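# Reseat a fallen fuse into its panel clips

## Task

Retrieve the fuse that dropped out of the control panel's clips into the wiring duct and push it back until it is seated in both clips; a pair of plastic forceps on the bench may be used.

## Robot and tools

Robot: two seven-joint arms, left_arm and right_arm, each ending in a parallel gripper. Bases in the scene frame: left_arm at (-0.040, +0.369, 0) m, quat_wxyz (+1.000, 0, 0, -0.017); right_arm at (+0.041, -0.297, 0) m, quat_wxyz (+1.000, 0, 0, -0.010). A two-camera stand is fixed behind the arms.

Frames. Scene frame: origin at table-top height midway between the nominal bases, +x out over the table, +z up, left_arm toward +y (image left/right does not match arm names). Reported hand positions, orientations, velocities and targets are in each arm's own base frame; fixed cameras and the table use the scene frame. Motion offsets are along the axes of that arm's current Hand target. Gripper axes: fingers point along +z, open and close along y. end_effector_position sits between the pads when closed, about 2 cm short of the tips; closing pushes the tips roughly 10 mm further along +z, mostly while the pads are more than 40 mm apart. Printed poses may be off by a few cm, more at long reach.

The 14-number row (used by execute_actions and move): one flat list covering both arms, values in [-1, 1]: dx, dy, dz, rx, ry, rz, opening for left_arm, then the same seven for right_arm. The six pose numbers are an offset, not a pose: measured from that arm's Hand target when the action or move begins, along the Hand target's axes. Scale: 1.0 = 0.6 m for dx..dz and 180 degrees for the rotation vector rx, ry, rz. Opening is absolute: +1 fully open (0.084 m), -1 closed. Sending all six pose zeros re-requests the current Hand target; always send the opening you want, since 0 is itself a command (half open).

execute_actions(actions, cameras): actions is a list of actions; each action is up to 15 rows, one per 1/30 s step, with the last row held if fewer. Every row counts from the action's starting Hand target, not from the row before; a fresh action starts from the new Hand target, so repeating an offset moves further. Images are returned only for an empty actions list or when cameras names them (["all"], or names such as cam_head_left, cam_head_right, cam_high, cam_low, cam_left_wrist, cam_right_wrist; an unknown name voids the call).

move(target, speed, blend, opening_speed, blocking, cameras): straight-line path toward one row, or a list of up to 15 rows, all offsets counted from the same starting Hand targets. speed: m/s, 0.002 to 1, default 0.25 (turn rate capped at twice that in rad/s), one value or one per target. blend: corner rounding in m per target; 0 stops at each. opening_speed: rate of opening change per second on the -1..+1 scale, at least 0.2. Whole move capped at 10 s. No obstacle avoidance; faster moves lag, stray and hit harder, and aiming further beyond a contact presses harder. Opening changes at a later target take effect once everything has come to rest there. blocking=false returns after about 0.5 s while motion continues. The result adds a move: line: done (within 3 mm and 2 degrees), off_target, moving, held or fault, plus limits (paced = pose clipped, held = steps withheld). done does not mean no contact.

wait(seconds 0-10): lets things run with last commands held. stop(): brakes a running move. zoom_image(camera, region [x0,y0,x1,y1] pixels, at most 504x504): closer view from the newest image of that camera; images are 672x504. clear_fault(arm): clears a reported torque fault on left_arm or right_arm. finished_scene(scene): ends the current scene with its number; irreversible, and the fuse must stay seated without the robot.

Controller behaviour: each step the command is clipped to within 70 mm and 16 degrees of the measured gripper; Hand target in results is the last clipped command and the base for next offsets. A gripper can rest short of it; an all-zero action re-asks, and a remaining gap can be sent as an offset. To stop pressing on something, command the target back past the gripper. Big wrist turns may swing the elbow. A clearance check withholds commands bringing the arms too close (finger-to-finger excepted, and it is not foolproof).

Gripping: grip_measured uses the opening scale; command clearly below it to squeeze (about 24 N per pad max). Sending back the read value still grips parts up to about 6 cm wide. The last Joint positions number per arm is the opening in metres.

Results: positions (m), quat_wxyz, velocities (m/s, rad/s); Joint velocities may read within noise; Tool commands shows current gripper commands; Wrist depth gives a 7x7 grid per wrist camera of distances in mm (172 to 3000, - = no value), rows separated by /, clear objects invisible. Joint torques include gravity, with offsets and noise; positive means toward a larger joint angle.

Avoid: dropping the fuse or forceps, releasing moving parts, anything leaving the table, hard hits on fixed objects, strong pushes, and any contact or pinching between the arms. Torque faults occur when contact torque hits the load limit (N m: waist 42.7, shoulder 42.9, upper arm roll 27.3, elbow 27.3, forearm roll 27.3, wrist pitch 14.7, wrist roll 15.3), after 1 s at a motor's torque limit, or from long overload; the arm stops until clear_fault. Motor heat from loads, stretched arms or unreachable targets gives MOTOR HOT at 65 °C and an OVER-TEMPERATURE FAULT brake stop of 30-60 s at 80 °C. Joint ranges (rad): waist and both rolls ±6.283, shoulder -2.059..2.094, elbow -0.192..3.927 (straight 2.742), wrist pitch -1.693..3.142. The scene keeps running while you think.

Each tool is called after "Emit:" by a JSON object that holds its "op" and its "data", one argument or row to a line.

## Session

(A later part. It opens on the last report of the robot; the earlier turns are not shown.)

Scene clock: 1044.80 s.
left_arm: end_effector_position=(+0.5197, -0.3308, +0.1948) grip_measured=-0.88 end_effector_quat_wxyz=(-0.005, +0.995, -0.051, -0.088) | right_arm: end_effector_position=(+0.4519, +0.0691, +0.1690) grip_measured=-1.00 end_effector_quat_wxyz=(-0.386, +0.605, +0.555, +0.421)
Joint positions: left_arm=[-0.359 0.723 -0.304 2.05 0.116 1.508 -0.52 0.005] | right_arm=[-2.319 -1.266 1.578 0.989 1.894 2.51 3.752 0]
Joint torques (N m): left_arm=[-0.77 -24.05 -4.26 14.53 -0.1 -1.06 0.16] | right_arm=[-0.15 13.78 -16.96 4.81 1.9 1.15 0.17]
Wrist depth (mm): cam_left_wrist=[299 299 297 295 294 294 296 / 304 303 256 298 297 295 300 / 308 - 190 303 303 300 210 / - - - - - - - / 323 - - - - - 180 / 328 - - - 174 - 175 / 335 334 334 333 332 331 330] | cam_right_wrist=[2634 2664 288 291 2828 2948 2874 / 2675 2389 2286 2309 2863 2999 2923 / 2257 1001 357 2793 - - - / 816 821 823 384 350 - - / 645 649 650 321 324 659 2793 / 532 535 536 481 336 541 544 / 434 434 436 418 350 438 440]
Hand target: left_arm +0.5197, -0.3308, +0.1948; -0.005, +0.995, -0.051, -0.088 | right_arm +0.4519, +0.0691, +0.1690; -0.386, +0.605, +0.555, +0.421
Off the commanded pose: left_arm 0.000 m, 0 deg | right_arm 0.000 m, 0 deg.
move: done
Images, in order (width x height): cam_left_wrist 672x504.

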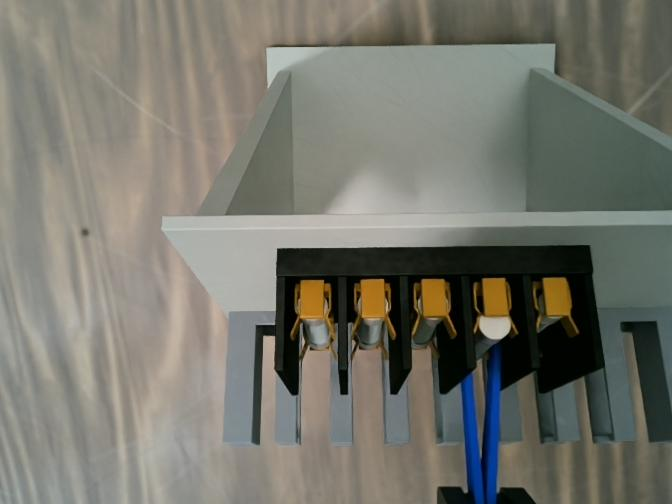

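Emit:
{"op": "move", "data": {
  "target": [0.0039, 0.0001, 0.00142, 0, 0, 0, -0.9, 0, 0, 0, 0, 0, 0, -1],
  "speed": 0.02,
  "cameras": ["cam_left_wrist"]
}}

Emit:
{"op": "zoom_image", "data": {
  "camera": "cam_left_wrist",
  "region": [440, 220, 540, 380]
}}

Scene clock: 1053.07 s.
left_arm: end_effector_position=(+0.5219, -0.3311, +0.1936) grip_measured=-0.88 end_effector_quat_wxyz=(-0.005, +0.995, -0.051, -0.088) | right_arm: end_effector_position=(+0.4519, +0.0691, +0.1690) grip_measured=-1.00 end_effector_quat_wxyz=(-0.386, +0.605, +0.555, +0.421)
Joint positions: left_arm=[-0.361 0.734 -0.303 2.064 0.118 1.512 -0.518 0.005] | right_arm=[-2.319 -1.266 1.578 0.989 1.894 2.51 3.752 0]
Joint torques (N m): left_arm=[-0.59 -24.12 -4.44 14.49 0.07 -1.15 0.35] | right_arm=[0.03 13.84 -16.96 4.77 1.9 1.15 0.23]
Wrist depth (mm): cam_left_wrist=[298 298 296 295 294 294 294 / 303 302 300 297 296 295 298 / 307 - 191 303 302 299 210 / - - - - - - - / 321 - - - - - 176 / 326 - - - - - 175 / 333 333 333 332 330 330 329] | cam_right_wrist=[2685 2654 288 291 2828 2886 2886 / 2685 2389 2249 2389 2911 2960 2973 / 2264 2257 361 2793 2986 - - / 815 822 824 383 350 - - / 647 649 647 321 325 656 2771 / 532 535 537 481 336 542 543 / 434 435 436 417 349 439 440]
Hand target: left_arm +0.5219, -0.3311, +0.1936; -0.005, +0.995, -0.051, -0.088 | right_arm +0.4519, +0.0691, +0.1690; -0.386, +0.605, +0.555, +0.421
Off the commanded pose: left_arm 0.000 m, 0 deg | right_arm 0.000 m, 0 deg.
move: done
Images, in order (width x height): cam_left_wrist 672x504.

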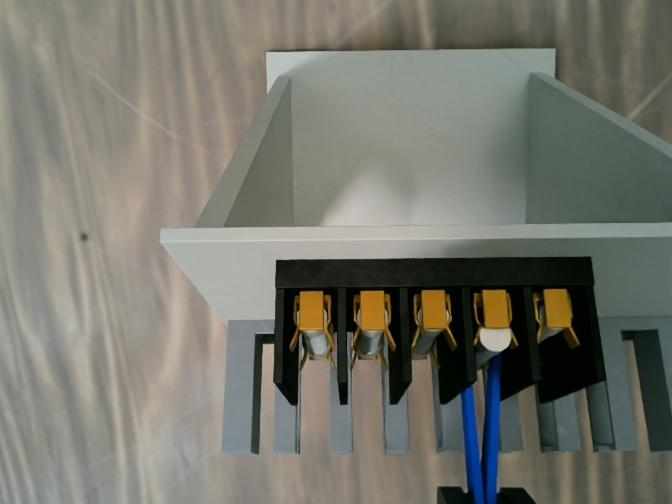

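Scaled by 3.150 from the camera's 672x504 image, which has a finer 960x720 frame.

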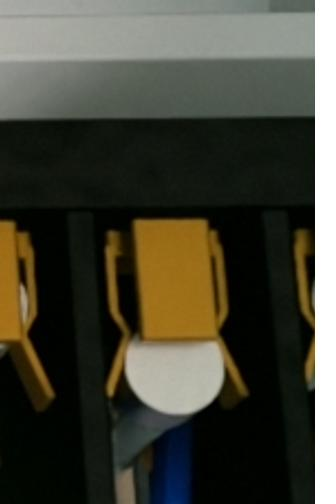

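Emit:
{"op": "zoom_image", "data": {
  "camera": "cam_left_wrist",
  "region": [410, 310, 530, 400]
}}

Emit:
{"op": "zoom_image", "data": {
  "camera": "cam_left_wrist",
  "region": [280, 280, 400, 370]
}}

Scaled by 4.200 from the camera's 672x504 image, which has a finer 960x720 frame.

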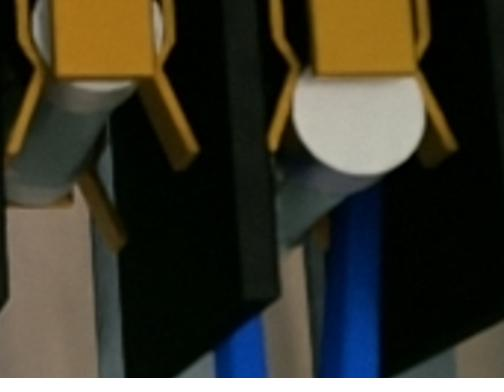

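Scaled by 4.200 from the camera's 672x504 image, which has a finer 960x720 frame.

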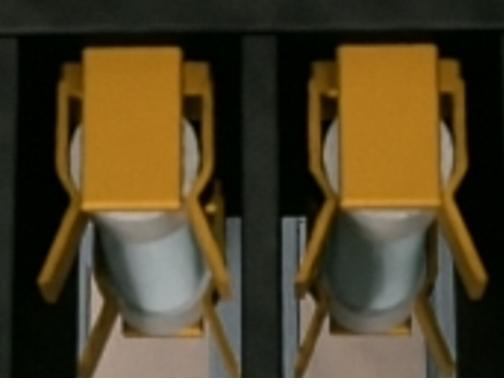

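Emit:
{"op": "zoom_image", "data": {
  "camera": "cam_left_wrist",
  "region": [468, 325, 518, 375]
}}

Scaled by 10.080 from the camera's 672x504 image, which has a finer 960x720 frame.

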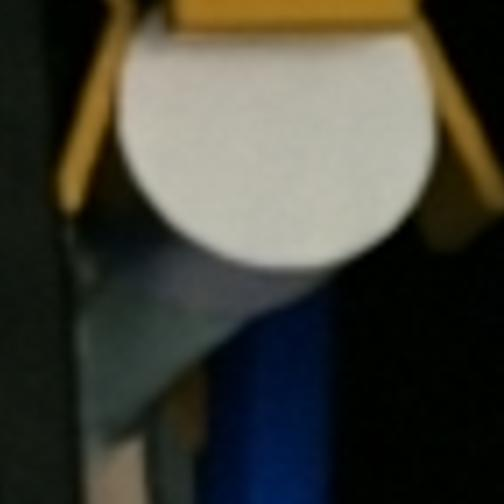

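Emit:
{"op": "move", "data": {
  "target": [
    [0, 0, 0, 0, 0, 0, -0.762, 0, 0, 0, 0, 0, 0, -1],
    [-0.0045, 0.0001, -0.00165, 0, 0, 0, -0.762, 0, 0, 0, 0, 0, 0, -1]
  ],
  "speed": 0.02,
  "opening_speed": 0.2,
  "cameras": ["cam_left_wrist"]
}}

Emit:
{"op": "zoom_image", "data": {
  "camera": "cam_left_wrist",
  "region": [440, 220, 540, 380]
}}

Scene clock: 1107.37 s.
left_arm: end_effector_position=(+0.5194, -0.3309, +0.1950) grip_measured=-0.78 end_effector_quat_wxyz=(-0.005, +0.995, -0.051, -0.088) | right_arm: end_effector_position=(+0.4519, +0.0691, +0.1690) grip_measured=-1.00 end_effector_quat_wxyz=(-0.386, +0.605, +0.555, +0.421)
Joint positions: left_arm=[-0.359 0.722 -0.304 2.049 0.116 1.508 -0.52 0.01] | right_arm=[-2.319 -1.266 1.578 0.989 1.894 2.51 3.752 0]
Joint torques (N m): left_arm=[0.58 -24.06 -4.95 13.76 -0.46 -1.29 -0.02] | right_arm=[-0.24 13.83 -16.99 4.7 1.92 1.11 0.26]
Wrist depth (mm): cam_left_wrist=[299 298 297 295 294 294 295 / 305 304 254 298 298 296 299 / 309 - 190 303 302 300 210 / - - - - - - - / 322 - - - - - 180 / 328 - - 174 173 - 175 / 334 335 333 332 332 331 331] | cam_right_wrist=[2654 2685 288 291 2851 2863 2911 / 2675 2372 2249 2302 2874 2948 2973 / 2235 994 354 2805 2986 - - / 814 815 827 383 350 - - / 645 649 649 321 324 657 2738 / 533 535 536 482 336 542 543 / 434 434 436 418 350 439 440]
Hand target: left_arm +0.5194, -0.3309, +0.1950; -0.005, +0.995, -0.051, -0.088 | right_arm +0.4519, +0.0691, +0.1690; -0.386, +0.605, +0.555, +0.421
Off the commanded pose: left_arm 0.000 m, 0 deg | right_arm 0.000 m, 0 deg.
move: done
Images, in order (width x height): cam_left_wrist 672x504.

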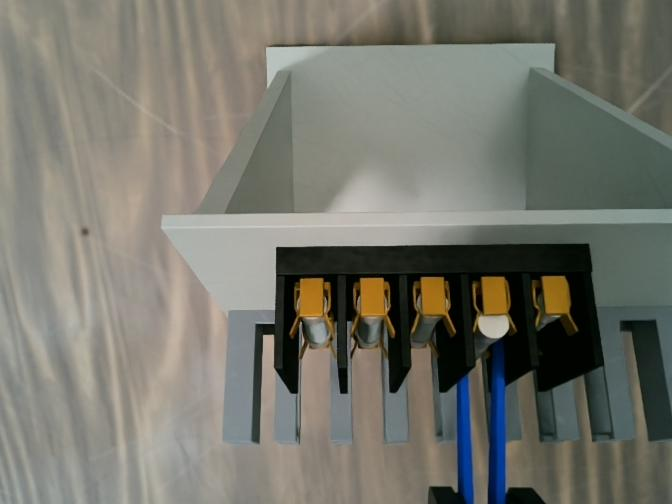

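Scaled by 3.150 from the camera's 672x504 image, which has a finer 960x720 frame.

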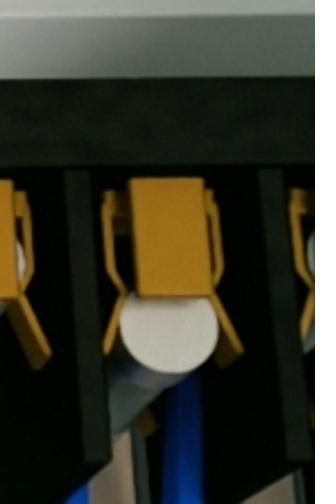

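Emit:
{"op": "move", "data": {
  "target": [-0.047, 0.0008, -0.0171, 0, 0, 0, -0.77, 0, 0, 0, 0, 0, 0, -1],
  "speed": 0.05,
  "cameras": ["cam_left_wrist", "cam_right_wrist"]
}}

Emit:
{"op": "zoom_image", "data": {
  "camera": "cam_left_wrist",
  "region": [440, 160, 540, 320]
}}

Scene clock: 1113.83 s.
left_arm: end_effector_position=(+0.4935, -0.3287, +0.2100) grip_measured=-0.79 end_effector_quat_wxyz=(-0.005, +0.995, -0.051, -0.088) | right_arm: end_effector_position=(+0.4519, +0.0691, +0.1690) grip_measured=-1.00 end_effector_quat_wxyz=(-0.386, +0.605, +0.555, +0.421)
Joint positions: left_arm=[-0.344 0.609 -0.32 1.906 0.094 1.477 -0.537 0.009] | right_arm=[-2.319 -1.266 1.578 0.989 1.894 2.51 3.752 0]
Joint torques (N m): left_arm=[0.47 -23.25 -4.72 13.75 -0.46 -1.27 -0.11] | right_arm=[0.04 13.94 -17.22 4.8 1.77 1.19 0.26]
Wrist depth (mm): cam_left_wrist=[314 312 310 307 308 305 308 / - - - - - - - / 325 - - - - - 191 / 331 - - - - 328 193 / 338 338 192 184 193 334 194 / 344 343 343 342 340 340 339 / 350 350 348 348 347 346 347] | cam_right_wrist=[2675 - 317 2782 2851 2874 2886 / 2685 - 343 2422 2911 2960 2948 / 2271 987 357 2948 - - - / 814 820 823 383 350 - - / 644 646 649 321 325 657 2771 / 532 535 535 482 337 541 542 / 434 435 436 416 349 439 440]
Hand target: left_arm +0.4935, -0.3287, +0.2101; -0.005, +0.995, -0.051, -0.088 | right_arm +0.4519, +0.0691, +0.1690; -0.386, +0.605, +0.555, +0.421
Off the commanded pose: left_arm 0.000 m, 0 deg | right_arm 0.000 m, 0 deg.
move: done
Images, in order (width x height): cam_left_wrist 672x504, cam_right_wrist 672x504.

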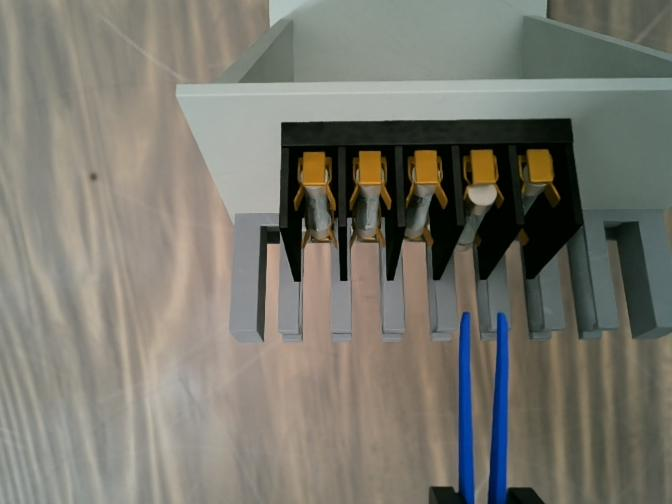

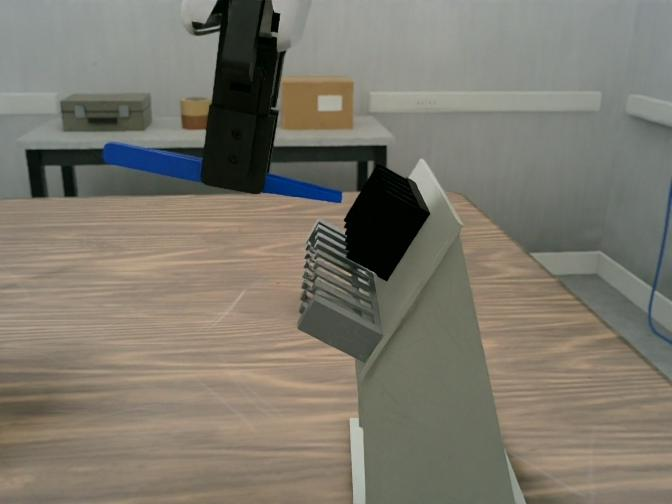

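Scaled by 3.150 from the camera's 672x504 image, which has a finer 960x720 frame.

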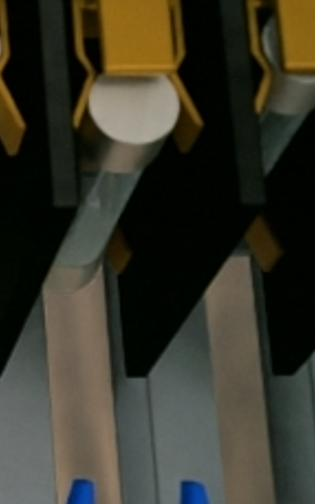

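Emit:
{"op": "move", "data": {
  "target": [
    [-0.1176, -0.0699, -0.0127, 0, 0, 0, -0.77, 0, 0, 0, 0, 0, 0, -1],
    [-0.1407, -0.449, 0.1781, 0, 0.0557, 0, -0.77, 0, 0, 0, 0, 0, 0, -1],
    [-0.118, -0.4488, 0.306, 0, 0.0557, 0, -0.77, 0, 0, 0, 0, 0, 0, -1],
    [-0.1127, -0.4487, 0.3364, 0, 0.0557, 0, -0.77, 0, 0, 0, 0, 0, 0, -1]
  ],
  "speed": [0.2, 0.25, 0.12, 0.03],
  "blend": [0.03, 0.02, 0.005, 0],
  "cameras": ["cam_left_wrist", "cam_high"]
}}

Scene clock: 1134.93 s.
left_arm: end_effector_position=(+0.4196, -0.0503, +0.0236) grip_measured=-0.79 end_effector_quat_wxyz=(-0.001, +0.999, -0.051, -0.001) | right_arm: end_effector_position=(+0.4519, +0.0691, +0.1690) grip_measured=-1.00 end_effector_quat_wxyz=(-0.386, +0.605, +0.555, +0.421)
Joint positions: left_arm=[0.006 0.229 -0.12 0.719 0.06 0.494 -0.061 0.009] | right_arm=[-2.319 -1.266 1.578 0.989 1.894 2.51 3.752 0]
Joint torques (N m): left_arm=[-0.89 -14.66 -0.47 10.91 -0.09 -1.62 -0.05] | right_arm=[-0.4 13.85 -17.08 4.82 1.94 1.2 0.21]
Wrist depth (mm): cam_left_wrist=[- - - - - - - / - - - - - - - / - - - - - - - / - - - - - - - / - - - - - - - / - - - - - - - / - - - - - - -] | cam_right_wrist=[532 567 2738 2771 2816 2886 2874 / 2675 584 2414 2457 2923 2973 2960 / 2257 603 2886 2960 - - - / 818 662 828 383 349 - - / 647 647 650 321 324 657 2749 / 533 535 537 483 337 540 544 / 434 435 436 417 349 438 440]
Hand target: left_arm +0.4196, -0.0503, +0.0236; -0.001, +0.999, -0.051, -0.001 | right_arm +0.4519, +0.0691, +0.1690; -0.386, +0.605, +0.555, +0.421
Off the commanded pose: left_arm 0.000 m, 0 deg | right_arm 0.000 m, 0 deg.
move: done
Images, in order (width x height): cam_high 672x504, cam_left_wrist 672x504.

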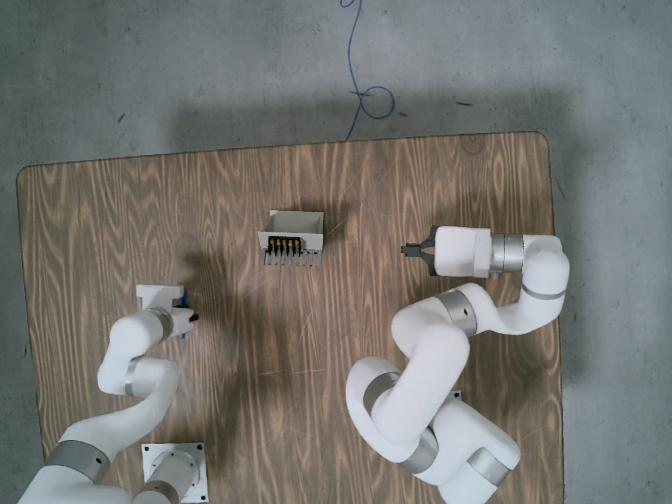

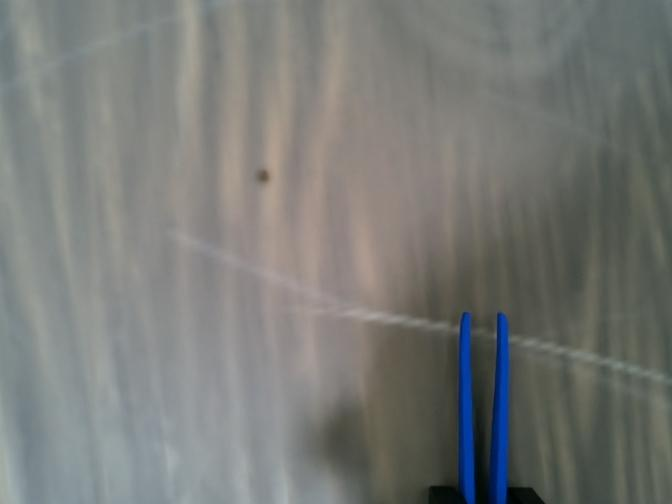

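Emit:
{"op": "move", "data": {
  "target": [
    [0, 0, 0, 0, 0, 0, -0.02, 0, 0, 0, 0, 0, 0, -1],
    [0, 0, -0.1, 0, 0, 0, -0.02, 0, 0, 0, 0, 0, 0, -1],
    [0.0512, 0.3294, -0.344, 0, 0.1, 0, -0.02, 0, 0, 0, 0, 0, 0, -1],
    [0.1766, 0.4045, -0.3142, 0, 0.1664, 0, -0.02, 0, 0, 0, 0, 0, 0, -1]
  ],
  "speed": [0.1, 0.15, 0.25, 0.15],
  "blend": [0, 0.02, 0.03, 0],
  "opening_speed": 2,
  "cameras": ["cam_left_wrist", "cam_right_wrist"]
}}

Emit:
{"op": "zoom_image", "data": {
  "camera": "cam_right_wrist",
  "region": [280, 120, 440, 270]
}}

Scene clock: 1207.67 s.
left_arm: end_effector_position=(+0.5005, -0.3028, +0.2116) grip_measured=-0.03 end_effector_quat_wxyz=(+0.013, +0.965, -0.050, +0.257) | right_arm: end_effector_position=(+0.4519, +0.0691, +0.1690) grip_measured=-1.00 end_effector_quat_wxyz=(-0.386, +0.605, +0.555, +0.421)
Joint positions: left_arm=[-0.209 0.14 -0.393 1.058 0.592 0.533 -0.938 0.043] | right_arm=[-2.319 -1.266 1.578 0.989 1.894 2.51 3.752 0]
Joint torques (N m): left_arm=[-0.41 -15 -1.21 14.36 0.22 -1.51 0.08] | right_arm=[-0.08 13.88 -17.07 4.76 1.76 1.15 0.26]
Wrist depth (mm): cam_left_wrist=[1749 1749 1763 1781 1785 1754 1776 / 1619 1619 1619 1634 474 476 474 / 448 445 448 448 447 447 446 / 413 414 421 203 203 204 204 / 391 391 392 211 197 195 212 / 367 366 366 224 209 209 225 / 349 348 348 211 338 213 211] | cam_right_wrist=[- 312 2727 2805 2851 2863 2899 / 2685 - 349 2439 2874 - 2935 / 2249 2271 1008 2923 - - - / 818 822 825 383 350 - - / 646 649 650 321 325 658 2727 / 533 535 537 481 336 540 543 / 435 434 435 418 349 438 440]
Hand target: left_arm +0.5005, -0.3028, +0.2116; +0.013, +0.965, -0.050, +0.257 | right_arm +0.4519, +0.0691, +0.1690; -0.386, +0.605, +0.555, +0.421
Off the commanded pose: left_arm 0.000 m, 0 deg | right_arm 0.000 m, 0 deg.
move: done
Images, in order (width x height): cam_left_wrist 672x504, cam_right_wrist 672x504.

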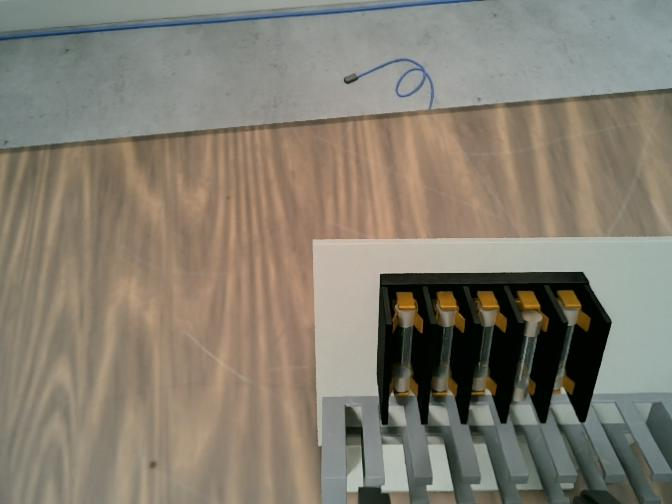

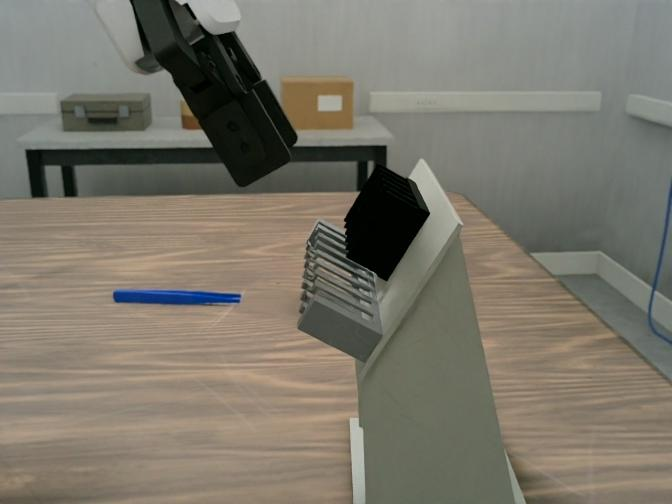

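Scaled by 3.150 from the camera's 672x504 image, which has a finer 960x720 frame.

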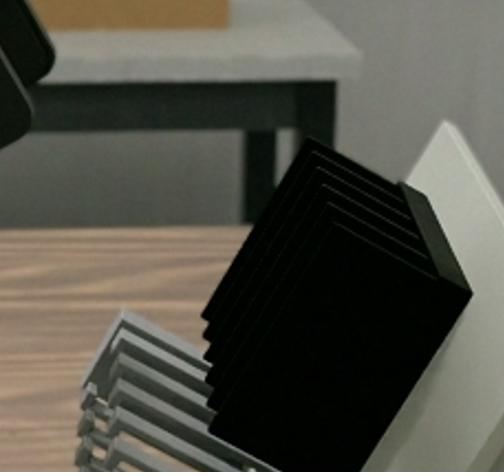

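Emit:
{"op": "zoom_image", "data": {
  "camera": "cam_left_wrist",
  "region": [440, 270, 620, 450]
}}

Emit:
{"op": "zoom_image", "data": {
  "camera": "cam_right_wrist",
  "region": [180, 60, 420, 260]
}}

Scaled by 2.800 from the camera's 672x504 image, which has a finer 960x720 frame.

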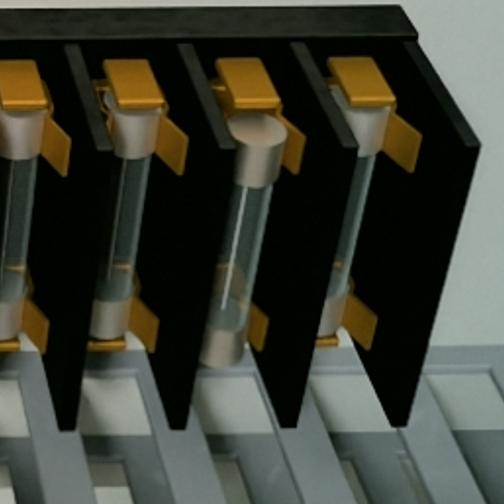

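Scaled by 2.100 from the camera's 672x504 image, which has a finer 960x720 frame.

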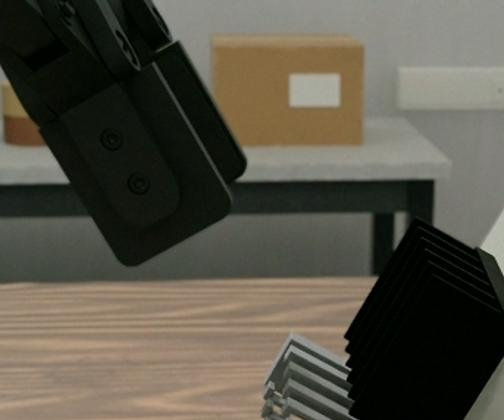

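Emit:
{"op": "move", "data": {
  "target": [0.0302, -0.001, 0.0557, 0, 0, 0, -0.02, 0, 0, 0, 0, 0, 0, -1],
  "speed": 0.08,
  "cameras": ["cam_left_wrist", "cam_right_wrist"]
}}

Emit:
{"op": "zoom_image", "data": {
  "camera": "cam_left_wrist",
  "region": [460, 280, 640, 504]
}}

Emit:
{"op": "zoom_image", "data": {
  "camera": "cam_right_wrist",
  "region": [300, 120, 440, 250]
}}

Scene clock: 1237.77 s.
left_arm: end_effector_position=(+0.5327, -0.3055, +0.1917) grip_measured=-0.03 end_effector_quat_wxyz=(+0.013, +0.965, -0.050, +0.257) | right_arm: end_effector_position=(+0.4519, +0.0691, +0.1690) grip_measured=-1.00 end_effector_quat_wxyz=(-0.386, +0.605, +0.555, +0.421)
Joint positions: left_arm=[-0.215 0.262 -0.365 1.154 0.66 0.518 -0.959 0.043] | right_arm=[-2.319 -1.266 1.578 0.989 1.894 2.51 3.752 0]
Joint torques (N m): left_arm=[-0.77 -16.96 -2.65 14.11 -0.13 -1.71 0.03] | right_arm=[0.02 13.88 -16.89 4.72 1.96 1.19 0.19]
Wrist depth (mm): cam_left_wrist=[1711 1702 1728 1763 1741 1754 1749 / 1593 1600 1596 1615 1593 1607 449 / 414 415 422 421 413 422 422 / 390 389 391 389 390 391 391 / 370 370 376 376 376 377 376 / 345 345 - 179 - - 176 / 329 329 - 190 - 177 188] | cam_right_wrist=[- 314 323 2793 2793 2874 2923 / 2664 2213 333 2405 2923 2973 2960 / 2235 2264 361 364 - - - / 816 821 826 383 349 - - / 646 647 649 320 325 655 2727 / 532 534 537 481 337 542 544 / 434 435 436 418 349 439 440]
Hand target: left_arm +0.5327, -0.3055, +0.1916; +0.013, +0.965, -0.050, +0.257 | right_arm +0.4519, +0.0691, +0.1690; -0.386, +0.605, +0.555, +0.421
Off the commanded pose: left_arm 0.000 m, 0 deg | right_arm 0.000 m, 0 deg.
move: done
Images, in order (width x height): cam_left_wrist 672x504, cam_right_wrist 672x504.

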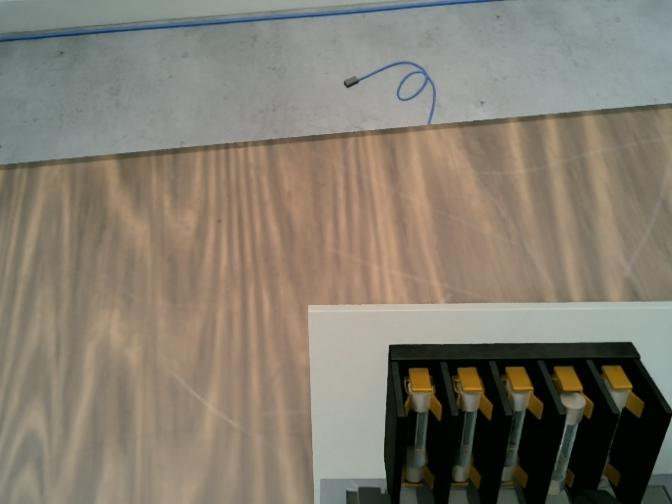

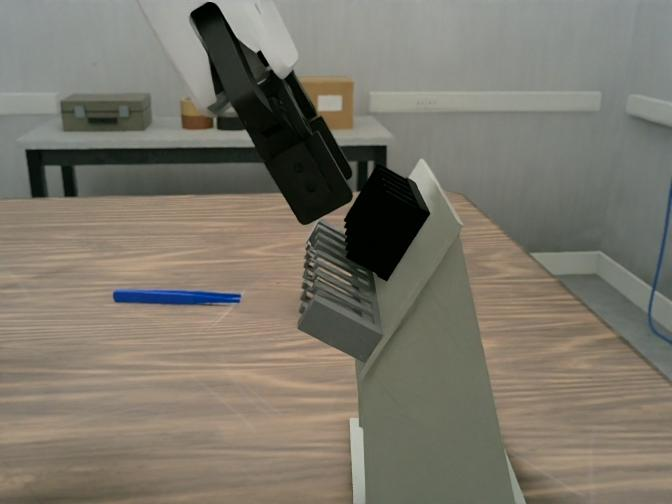

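Scaled by 2.250 from the camera's 672x504 image, which has a finer 960x720 frame.

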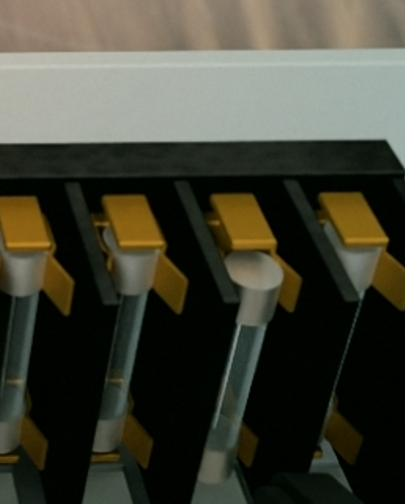

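Scaled by 3.600 from the camera's 672x504 image, which has a finer 960x720 frame.

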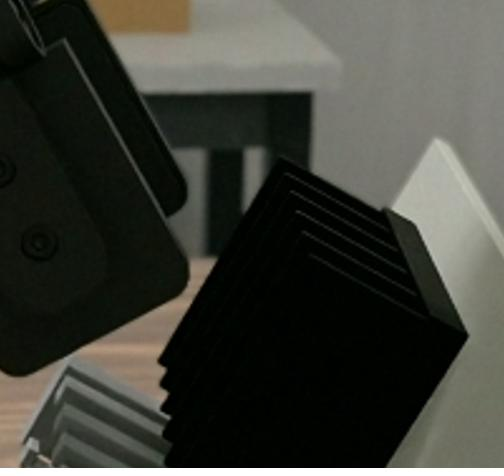

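Emit:
{"op": "zoom_image", "data": {
  "camera": "cam_left_wrist",
  "region": [340, 440, 640, 504]
}}

Scaled by 1.680 from the camera's 672x504 image, which has a finer 960x720 frame.

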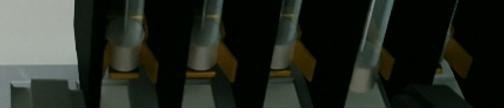

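Emit:
{"op": "zoom_image", "data": {
  "camera": "cam_left_wrist",
  "region": [550, 460, 650, 504]
}}

Emit:
{"op": "zoom_image", "data": {
  "camera": "cam_left_wrist",
  "region": [330, 460, 430, 504]
}}

Scaled by 5.040 from the camera's 672x504 image, which has a finer 960x720 frame.

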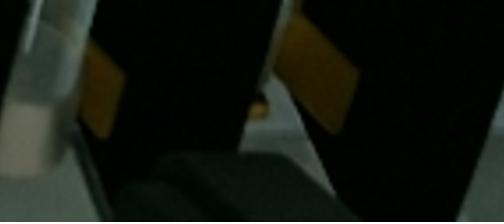

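Scaled by 5.040 from the camera's 672x504 image, which has a finer 960x720 frame.

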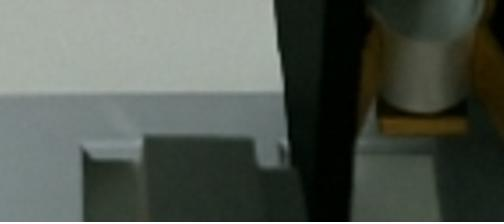

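Emit:
{"op": "move", "data": {
  "target": [0.0054, -0.0002, 0.0094, 0, 0, 0, -0.02, 0, 0, 0, 0, 0, 0, -1],
  "speed": 0.04,
  "cameras": ["cam_left_wrist", "cam_right_wrist"]
}}

Emit:
{"op": "zoom_image", "data": {
  "camera": "cam_left_wrist",
  "region": [500, 360, 644, 504]
}}

Emit:
{"op": "zoom_image", "data": {
  "camera": "cam_right_wrist",
  "region": [300, 120, 440, 250]
}}

Scene clock: 1293.43 s.
left_arm: end_effector_position=(+0.5383, -0.3059, +0.1884) grip_measured=-0.03 end_effector_quat_wxyz=(+0.013, +0.965, -0.050, +0.257) | right_arm: end_effector_position=(+0.4519, +0.0691, +0.1690) grip_measured=-1.00 end_effector_quat_wxyz=(-0.386, +0.605, +0.555, +0.421)
Joint positions: left_arm=[-0.216 0.283 -0.359 1.171 0.669 0.516 -0.96 0.043] | right_arm=[-2.319 -1.266 1.578 0.989 1.894 2.51 3.752 0]
Joint torques (N m): left_arm=[-0.43 -17.34 -2.66 14.22 -0.3 -1.83 -0.09] | right_arm=[-0.05 13.65 -17.01 4.78 1.92 1.19 0.12]
Wrist depth (mm): cam_left_wrist=[1706 1719 1732 1719 1745 1732 1749 / 1600 1589 1619 1596 1596 1596 444 / 417 409 418 417 408 418 418 / 386 386 386 386 386 386 386 / 365 366 373 372 372 372 373 / 342 342 - - - - - / 326 326 - 181 - - -] | cam_right_wrist=[2696 315 316 2782 2863 2851 2899 / 2664 - 324 2414 2935 2935 2960 / 2242 2302 - 364 2999 - - / 818 818 823 383 350 - - / 645 649 646 321 324 660 2793 / 533 535 535 482 336 540 544 / 434 435 436 417 350 439 440]
Hand target: left_arm +0.5383, -0.3059, +0.1884; +0.013, +0.965, -0.050, +0.257 | right_arm +0.4519, +0.0691, +0.1690; -0.386, +0.605, +0.555, +0.421
Off the commanded pose: left_arm 0.000 m, 0 deg | right_arm 0.000 m, 0 deg.
move: done
Images, in order (width x height): cam_left_wrist 672x504, cam_right_wrist 672x504.

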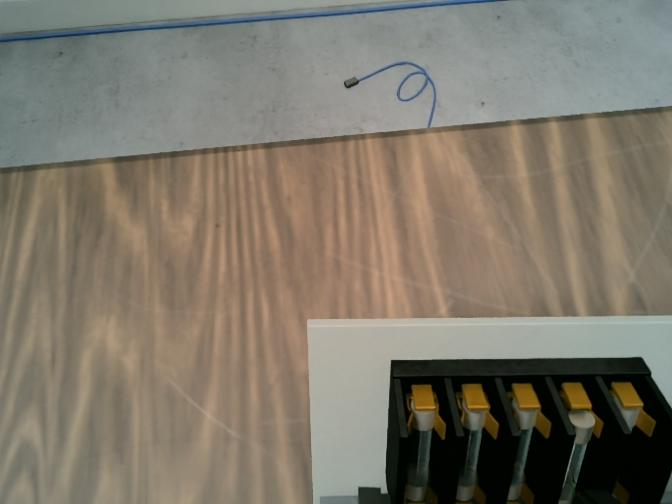

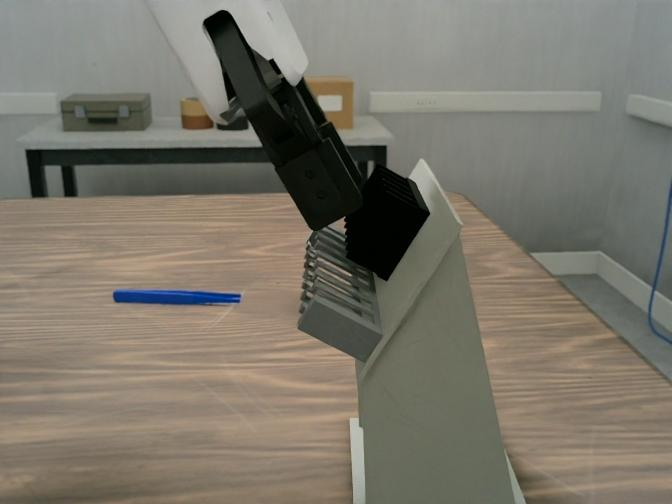

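Scaled by 3.500 from the camera's 672x504 image, which has a finer 960x720 frame.

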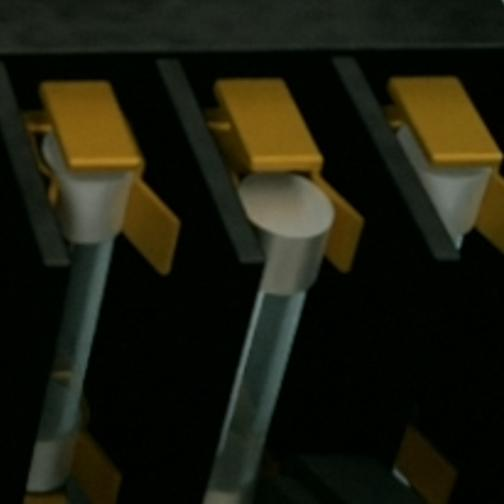

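Scaled by 3.600 from the camera's 672x504 image, which has a finer 960x720 frame.

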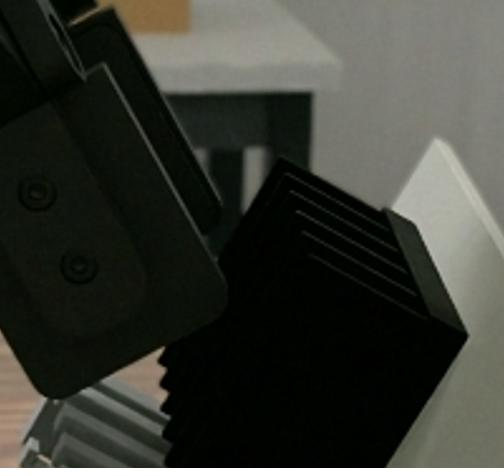

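Emit:
{"op": "move", "data": {
  "target": [0.0, 0.0005, 0.0067, 0, 0, 0, -0.02, 0, 0, 0, 0, 0, 0, -1],
  "speed": 0.03,
  "cameras": ["cam_left_wrist", "cam_right_wrist"]
}}

Emit:
{"op": "zoom_image", "data": {
  "camera": "cam_left_wrist",
  "region": [530, 400, 634, 504]
}}

Emit:
{"op": "zoom_image", "data": {
  "camera": "cam_right_wrist",
  "region": [300, 120, 440, 250]
}}

Scene clock: 1384.77 s.
left_arm: end_effector_position=(+0.5402, -0.3064, +0.1849) grip_measured=-0.03 end_effector_quat_wxyz=(+0.013, +0.965, -0.050, +0.257) | right_arm: end_effector_position=(+0.4519, +0.0691, +0.1690) grip_measured=-1.00 end_effector_quat_wxyz=(-0.386, +0.605, +0.555, +0.421)
Joint positions: left_arm=[-0.219 0.295 -0.355 1.177 0.678 0.512 -0.967 0.043] | right_arm=[-2.319 -1.266 1.578 0.989 1.894 2.51 3.752 0]
Joint torques (N m): left_arm=[-0.47 -17.18 -2.77 13.99 0.34 -1.85 -0.11] | right_arm=[-0.07 14.01 -17.03 4.85 1.82 1.14 0.2]
Wrist depth (mm): cam_left_wrist=[1702 1702 1736 1745 1754 1736 1736 / 1611 1593 1578 1611 1582 1589 440 / 413 405 413 412 405 413 413 / 382 382 382 383 382 382 382 / 362 362 368 368 369 368 368 / 338 339 - - - - - / 322 323 - 181 - - -] | cam_right_wrist=[2675 315 317 2771 2863 2886 2874 / 2654 - 321 2397 2923 2960 2986 / 2249 2294 - 360 2973 - - / 818 820 817 368 350 - - / 646 649 649 321 324 659 2727 / 532 535 536 482 337 541 543 / 434 435 435 416 350 439 440]
Hand target: left_arm +0.5403, -0.3064, +0.1849; +0.013, +0.965, -0.050, +0.257 | right_arm +0.4519, +0.0691, +0.1690; -0.386, +0.605, +0.555, +0.421
Off the commanded pose: left_arm 0.000 m, 0 deg | right_arm 0.000 m, 0 deg.
move: done
Images, in order (width x height): cam_left_wrist 672x504, cam_right_wrist 672x504.

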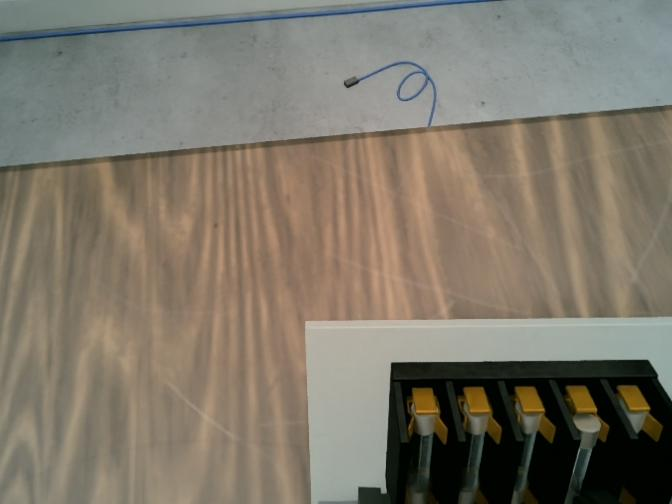

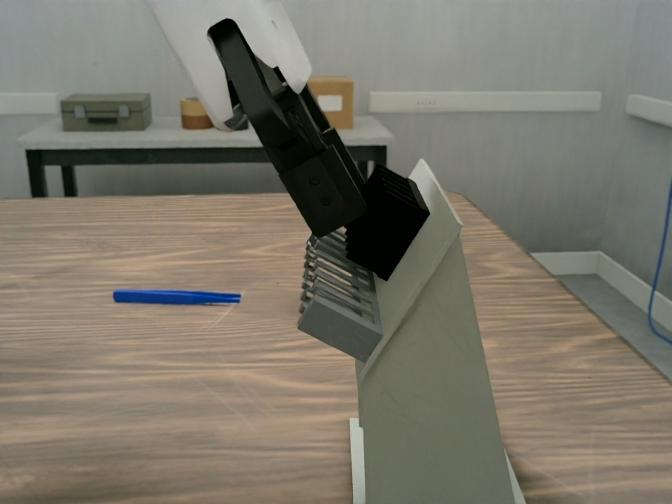

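Scaled by 4.846 from the camera's 672x504 image, which has a finer 960x720 frame.

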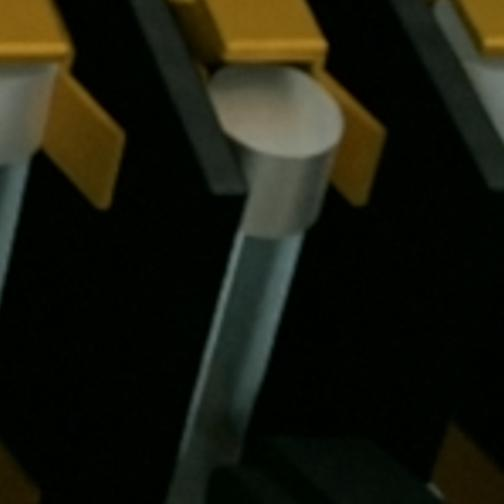

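Scaled by 3.600 from the camera's 672x504 image, which has a finer 960x720 frame.

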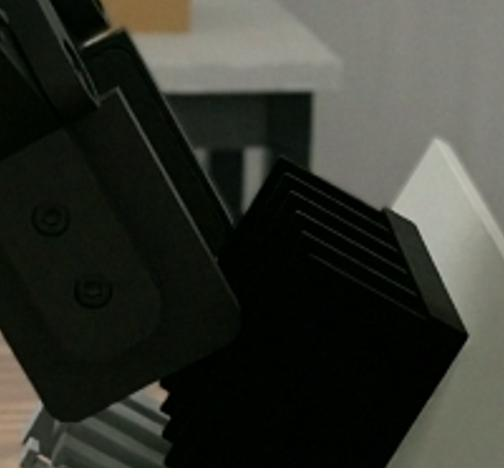

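Emit:
{"op": "move", "data": {
  "target": [0.0018, -0.0011, 0.00475, 0, 0, 0, -0.02, 0, 0, 0, 0, 0, 0, -1],
  "speed": 0.02,
  "cameras": ["cam_left_wrist", "cam_right_wrist"]
}}

Emit:
{"op": "zoom_image", "data": {
  "camera": "cam_left_wrist",
  "region": [530, 400, 634, 504]
}}

Emit:
{"op": "zoom_image", "data": {
  "camera": "cam_right_wrist",
  "region": [300, 120, 440, 250]
}}

Scene clock: 1420.17 s.
left_arm: end_effector_position=(+0.5427, -0.3060, +0.1830) grip_measured=-0.03 end_effector_quat_wxyz=(+0.013, +0.965, -0.050, +0.257) | right_arm: end_effector_position=(+0.4519, +0.0691, +0.1690) grip_measured=-1.00 end_effector_quat_wxyz=(-0.386, +0.605, +0.555, +0.421)
Joint positions: left_arm=[-0.219 0.303 -0.352 1.183 0.682 0.509 -0.967 0.043] | right_arm=[-2.319 -1.266 1.578 0.989 1.894 2.51 3.752 0]
Joint torques (N m): left_arm=[-0.6 -17.89 -2.78 14.38 -0.19 -1.91 -0.13] | right_arm=[-0.15 13.84 -16.98 4.78 2.03 1.2 0.26]
Wrist depth (mm): cam_left_wrist=[1706 1719 1745 1745 1749 1736 1736 / 1596 1578 1596 1585 1582 1593 438 / 411 403 410 410 402 410 411 / 381 380 381 380 380 380 380 / 360 360 367 367 367 366 366 / 336 336 - - - - - / 320 321 - 176 - - -] | cam_right_wrist=[2654 316 319 2782 2816 2899 2886 / 2685 - 321 2414 2935 2960 2948 / 2242 2257 - 364 - - - / 816 823 824 368 350 - - / 644 649 650 320 325 657 2727 / 534 536 537 482 337 541 542 / 433 435 436 418 350 438 438]
Hand target: left_arm +0.5427, -0.3060, +0.1829; +0.013, +0.965, -0.050, +0.257 | right_arm +0.4519, +0.0691, +0.1690; -0.386, +0.605, +0.555, +0.421
Off the commanded pose: left_arm 0.000 m, 0 deg | right_arm 0.000 m, 0 deg.
move: done
Images, in order (width x height): cam_left_wrist 672x504, cam_right_wrist 672x504.

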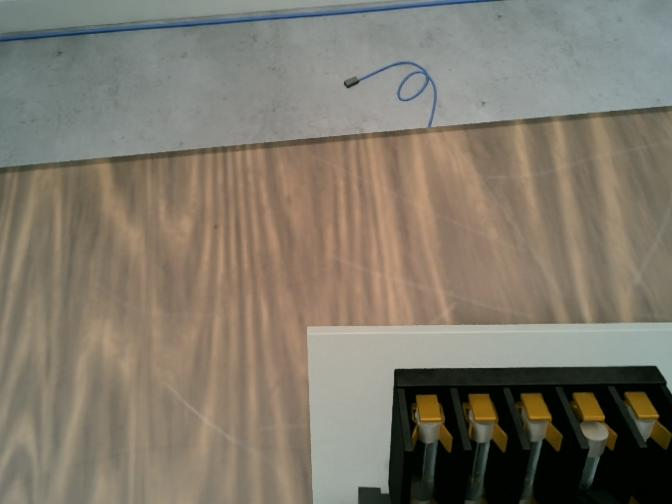

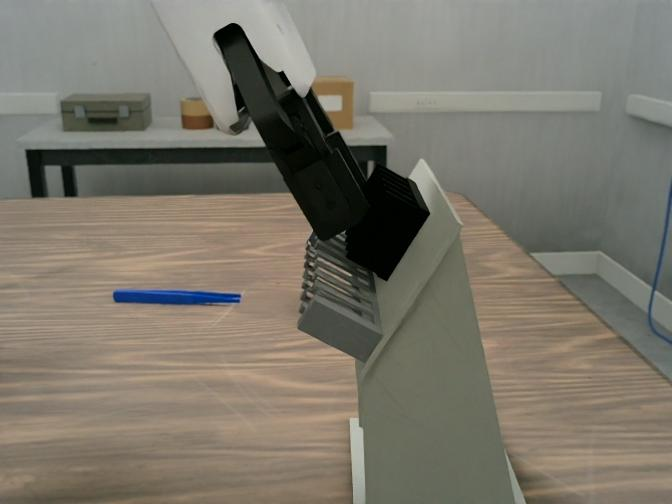

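Scaled by 4.846 from the camera's 672x504 image, which has a finer 960x720 frame.

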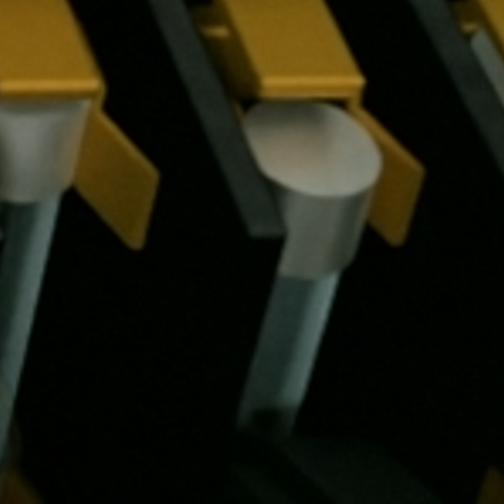

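Scaled by 3.600 from the camera's 672x504 image, which has a finer 960x720 frame.

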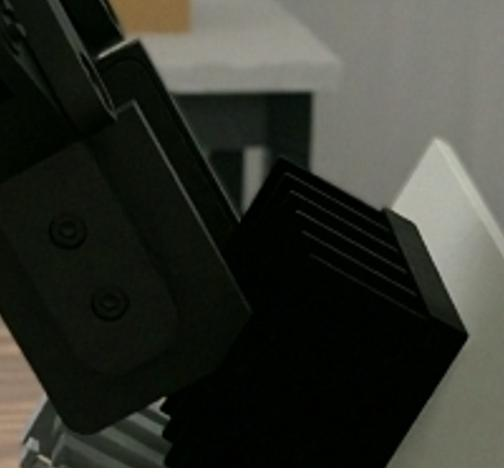

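Emit:
{"op": "move", "data": {
  "target": [0.0017, 0, 0.0029, 0, 0, 0, -0.02, 0, 0, 0, 0, 0, 0, -1],
  "speed": 0.015,
  "cameras": ["cam_left_wrist"]
}}

Emit:
{"op": "zoom_image", "data": {
  "camera": "cam_left_wrist",
  "region": [530, 400, 634, 504]
}}

Scene clock: 1428.40 s.
left_arm: end_effector_position=(+0.5444, -0.3062, +0.1820) grip_measured=-0.03 end_effector_quat_wxyz=(+0.013, +0.965, -0.050, +0.257) | right_arm: end_effector_position=(+0.4519, +0.0691, +0.1690) grip_measured=-1.00 end_effector_quat_wxyz=(-0.386, +0.605, +0.555, +0.421)
Joint positions: left_arm=[-0.22 0.31 -0.35 1.189 0.685 0.509 -0.968 0.043] | right_arm=[-2.319 -1.266 1.578 0.989 1.894 2.51 3.752 0]
Joint torques (N m): left_arm=[-0.9 -17.87 -2.86 14.09 -0.12 -1.78 0.01] | right_arm=[-0.03 13.71 -17.09 4.82 1.96 1.2 0.21]
Wrist depth (mm): cam_left_wrist=[1711 1686 1732 1745 1749 1732 1732 / 1589 1582 1593 1600 1585 1607 434 / 409 401 409 409 400 410 408 / 379 379 379 379 379 379 379 / 360 359 366 358 365 364 365 / 335 335 - - - - - / 319 320 - - - - -] | cam_right_wrist=[2634 317 320 2805 2828 2851 2874 / 2654 - 323 2397 2899 2999 2923 / 2235 2249 - 364 - - - / 813 821 822 368 350 - - / 646 647 649 320 325 657 2749 / 533 535 535 481 336 540 542 / 434 435 436 417 350 438 440]
Hand target: left_arm +0.5444, -0.3062, +0.1819; +0.013, +0.965, -0.050, +0.257 | right_arm +0.4519, +0.0691, +0.1690; -0.386, +0.605, +0.555, +0.421
Off the commanded pose: left_arm 0.000 m, 0 deg | right_arm 0.000 m, 0 deg.
move: done
Images, in order (width x height): cam_left_wrist 672x504.

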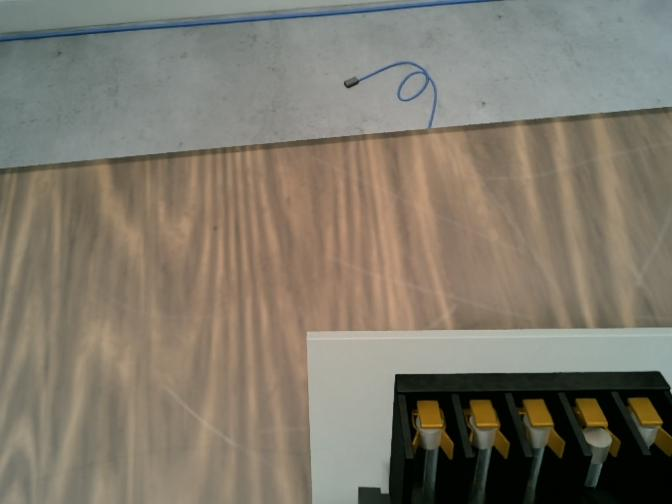

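Scaled by 4.846 from the camera's 672x504 image, which has a finer 960x720 frame.

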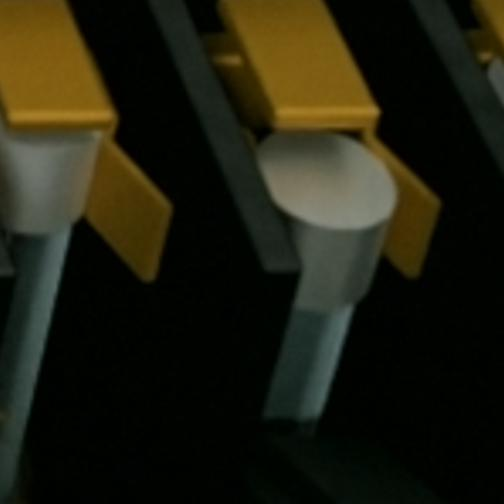

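Emit:
{"op": "move", "data": {
  "target": [0.0017, 0, 0.0029, 0, 0, 0, -0.02, 0, 0, 0, 0, 0, 0, -1],
  "speed": 0.015,
  "cameras": ["cam_left_wrist"]
}}

Emit:
{"op": "zoom_image", "data": {
  "camera": "cam_left_wrist",
  "region": [530, 400, 634, 504]
}}

Scene clock: 1432.27 s.
left_arm: end_effector_position=(+0.5461, -0.3064, +0.1810) grip_measured=-0.03 end_effector_quat_wxyz=(+0.013, +0.965, -0.050, +0.257) | right_arm: end_effector_position=(+0.4519, +0.0691, +0.1690) grip_measured=-1.00 end_effector_quat_wxyz=(-0.386, +0.605, +0.555, +0.421)
Joint positions: left_arm=[-0.221 0.316 -0.349 1.195 0.687 0.508 -0.968 0.043] | right_arm=[-2.319 -1.266 1.578 0.989 1.894 2.51 3.752 0]
Joint torques (N m): left_arm=[-0.04 -16.72 -1.9 14.54 0.03 -1.94 -0.04] | right_arm=[0.04 13.54 -17.07 4.83 1.86 1.11 0.19]
Wrist depth (mm): cam_left_wrist=[1677 1694 1741 1749 1749 1728 1732 / 1578 1582 1589 1585 1593 1589 434 / 408 400 408 408 407 408 408 / 377 377 376 378 377 378 378 / 358 358 358 357 357 364 365 / 335 335 - - - - - / 318 318 - - - - -] | cam_right_wrist=[2654 - 319 2793 2839 2899 2863 / 2685 - 321 2389 2899 2999 2986 / 2294 2257 - 364 - - - / 811 821 822 368 350 - - / 644 648 649 321 324 659 2771 / 534 535 535 481 337 540 542 / 434 434 436 417 350 438 440]
Hand target: left_arm +0.5462, -0.3064, +0.1809; +0.013, +0.965, -0.050, +0.257 | right_arm +0.4519, +0.0691, +0.1690; -0.386, +0.605, +0.555, +0.421
Off the commanded pose: left_arm 0.000 m, 0 deg | right_arm 0.000 m, 0 deg.
move: done
Images, in order (width x height): cam_left_wrist 672x504.

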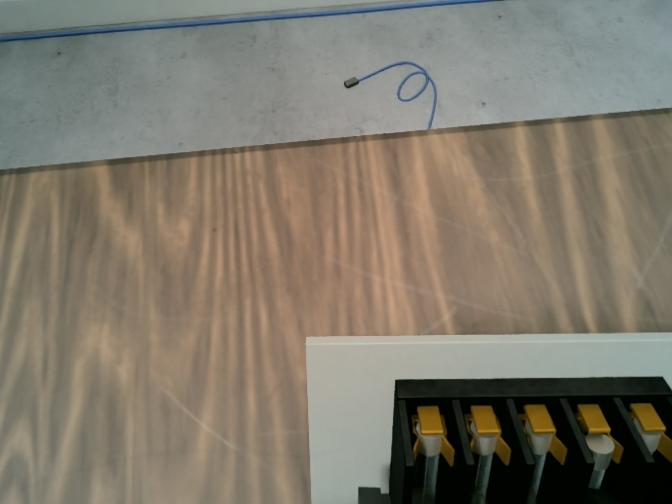

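Scaled by 4.846 from the camera's 672x504 image, which has a finer 960x720 frame.

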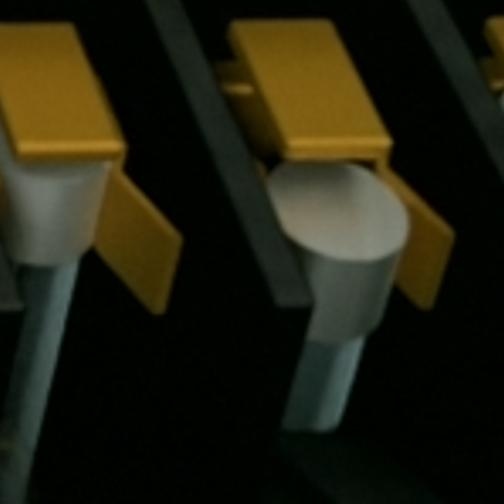

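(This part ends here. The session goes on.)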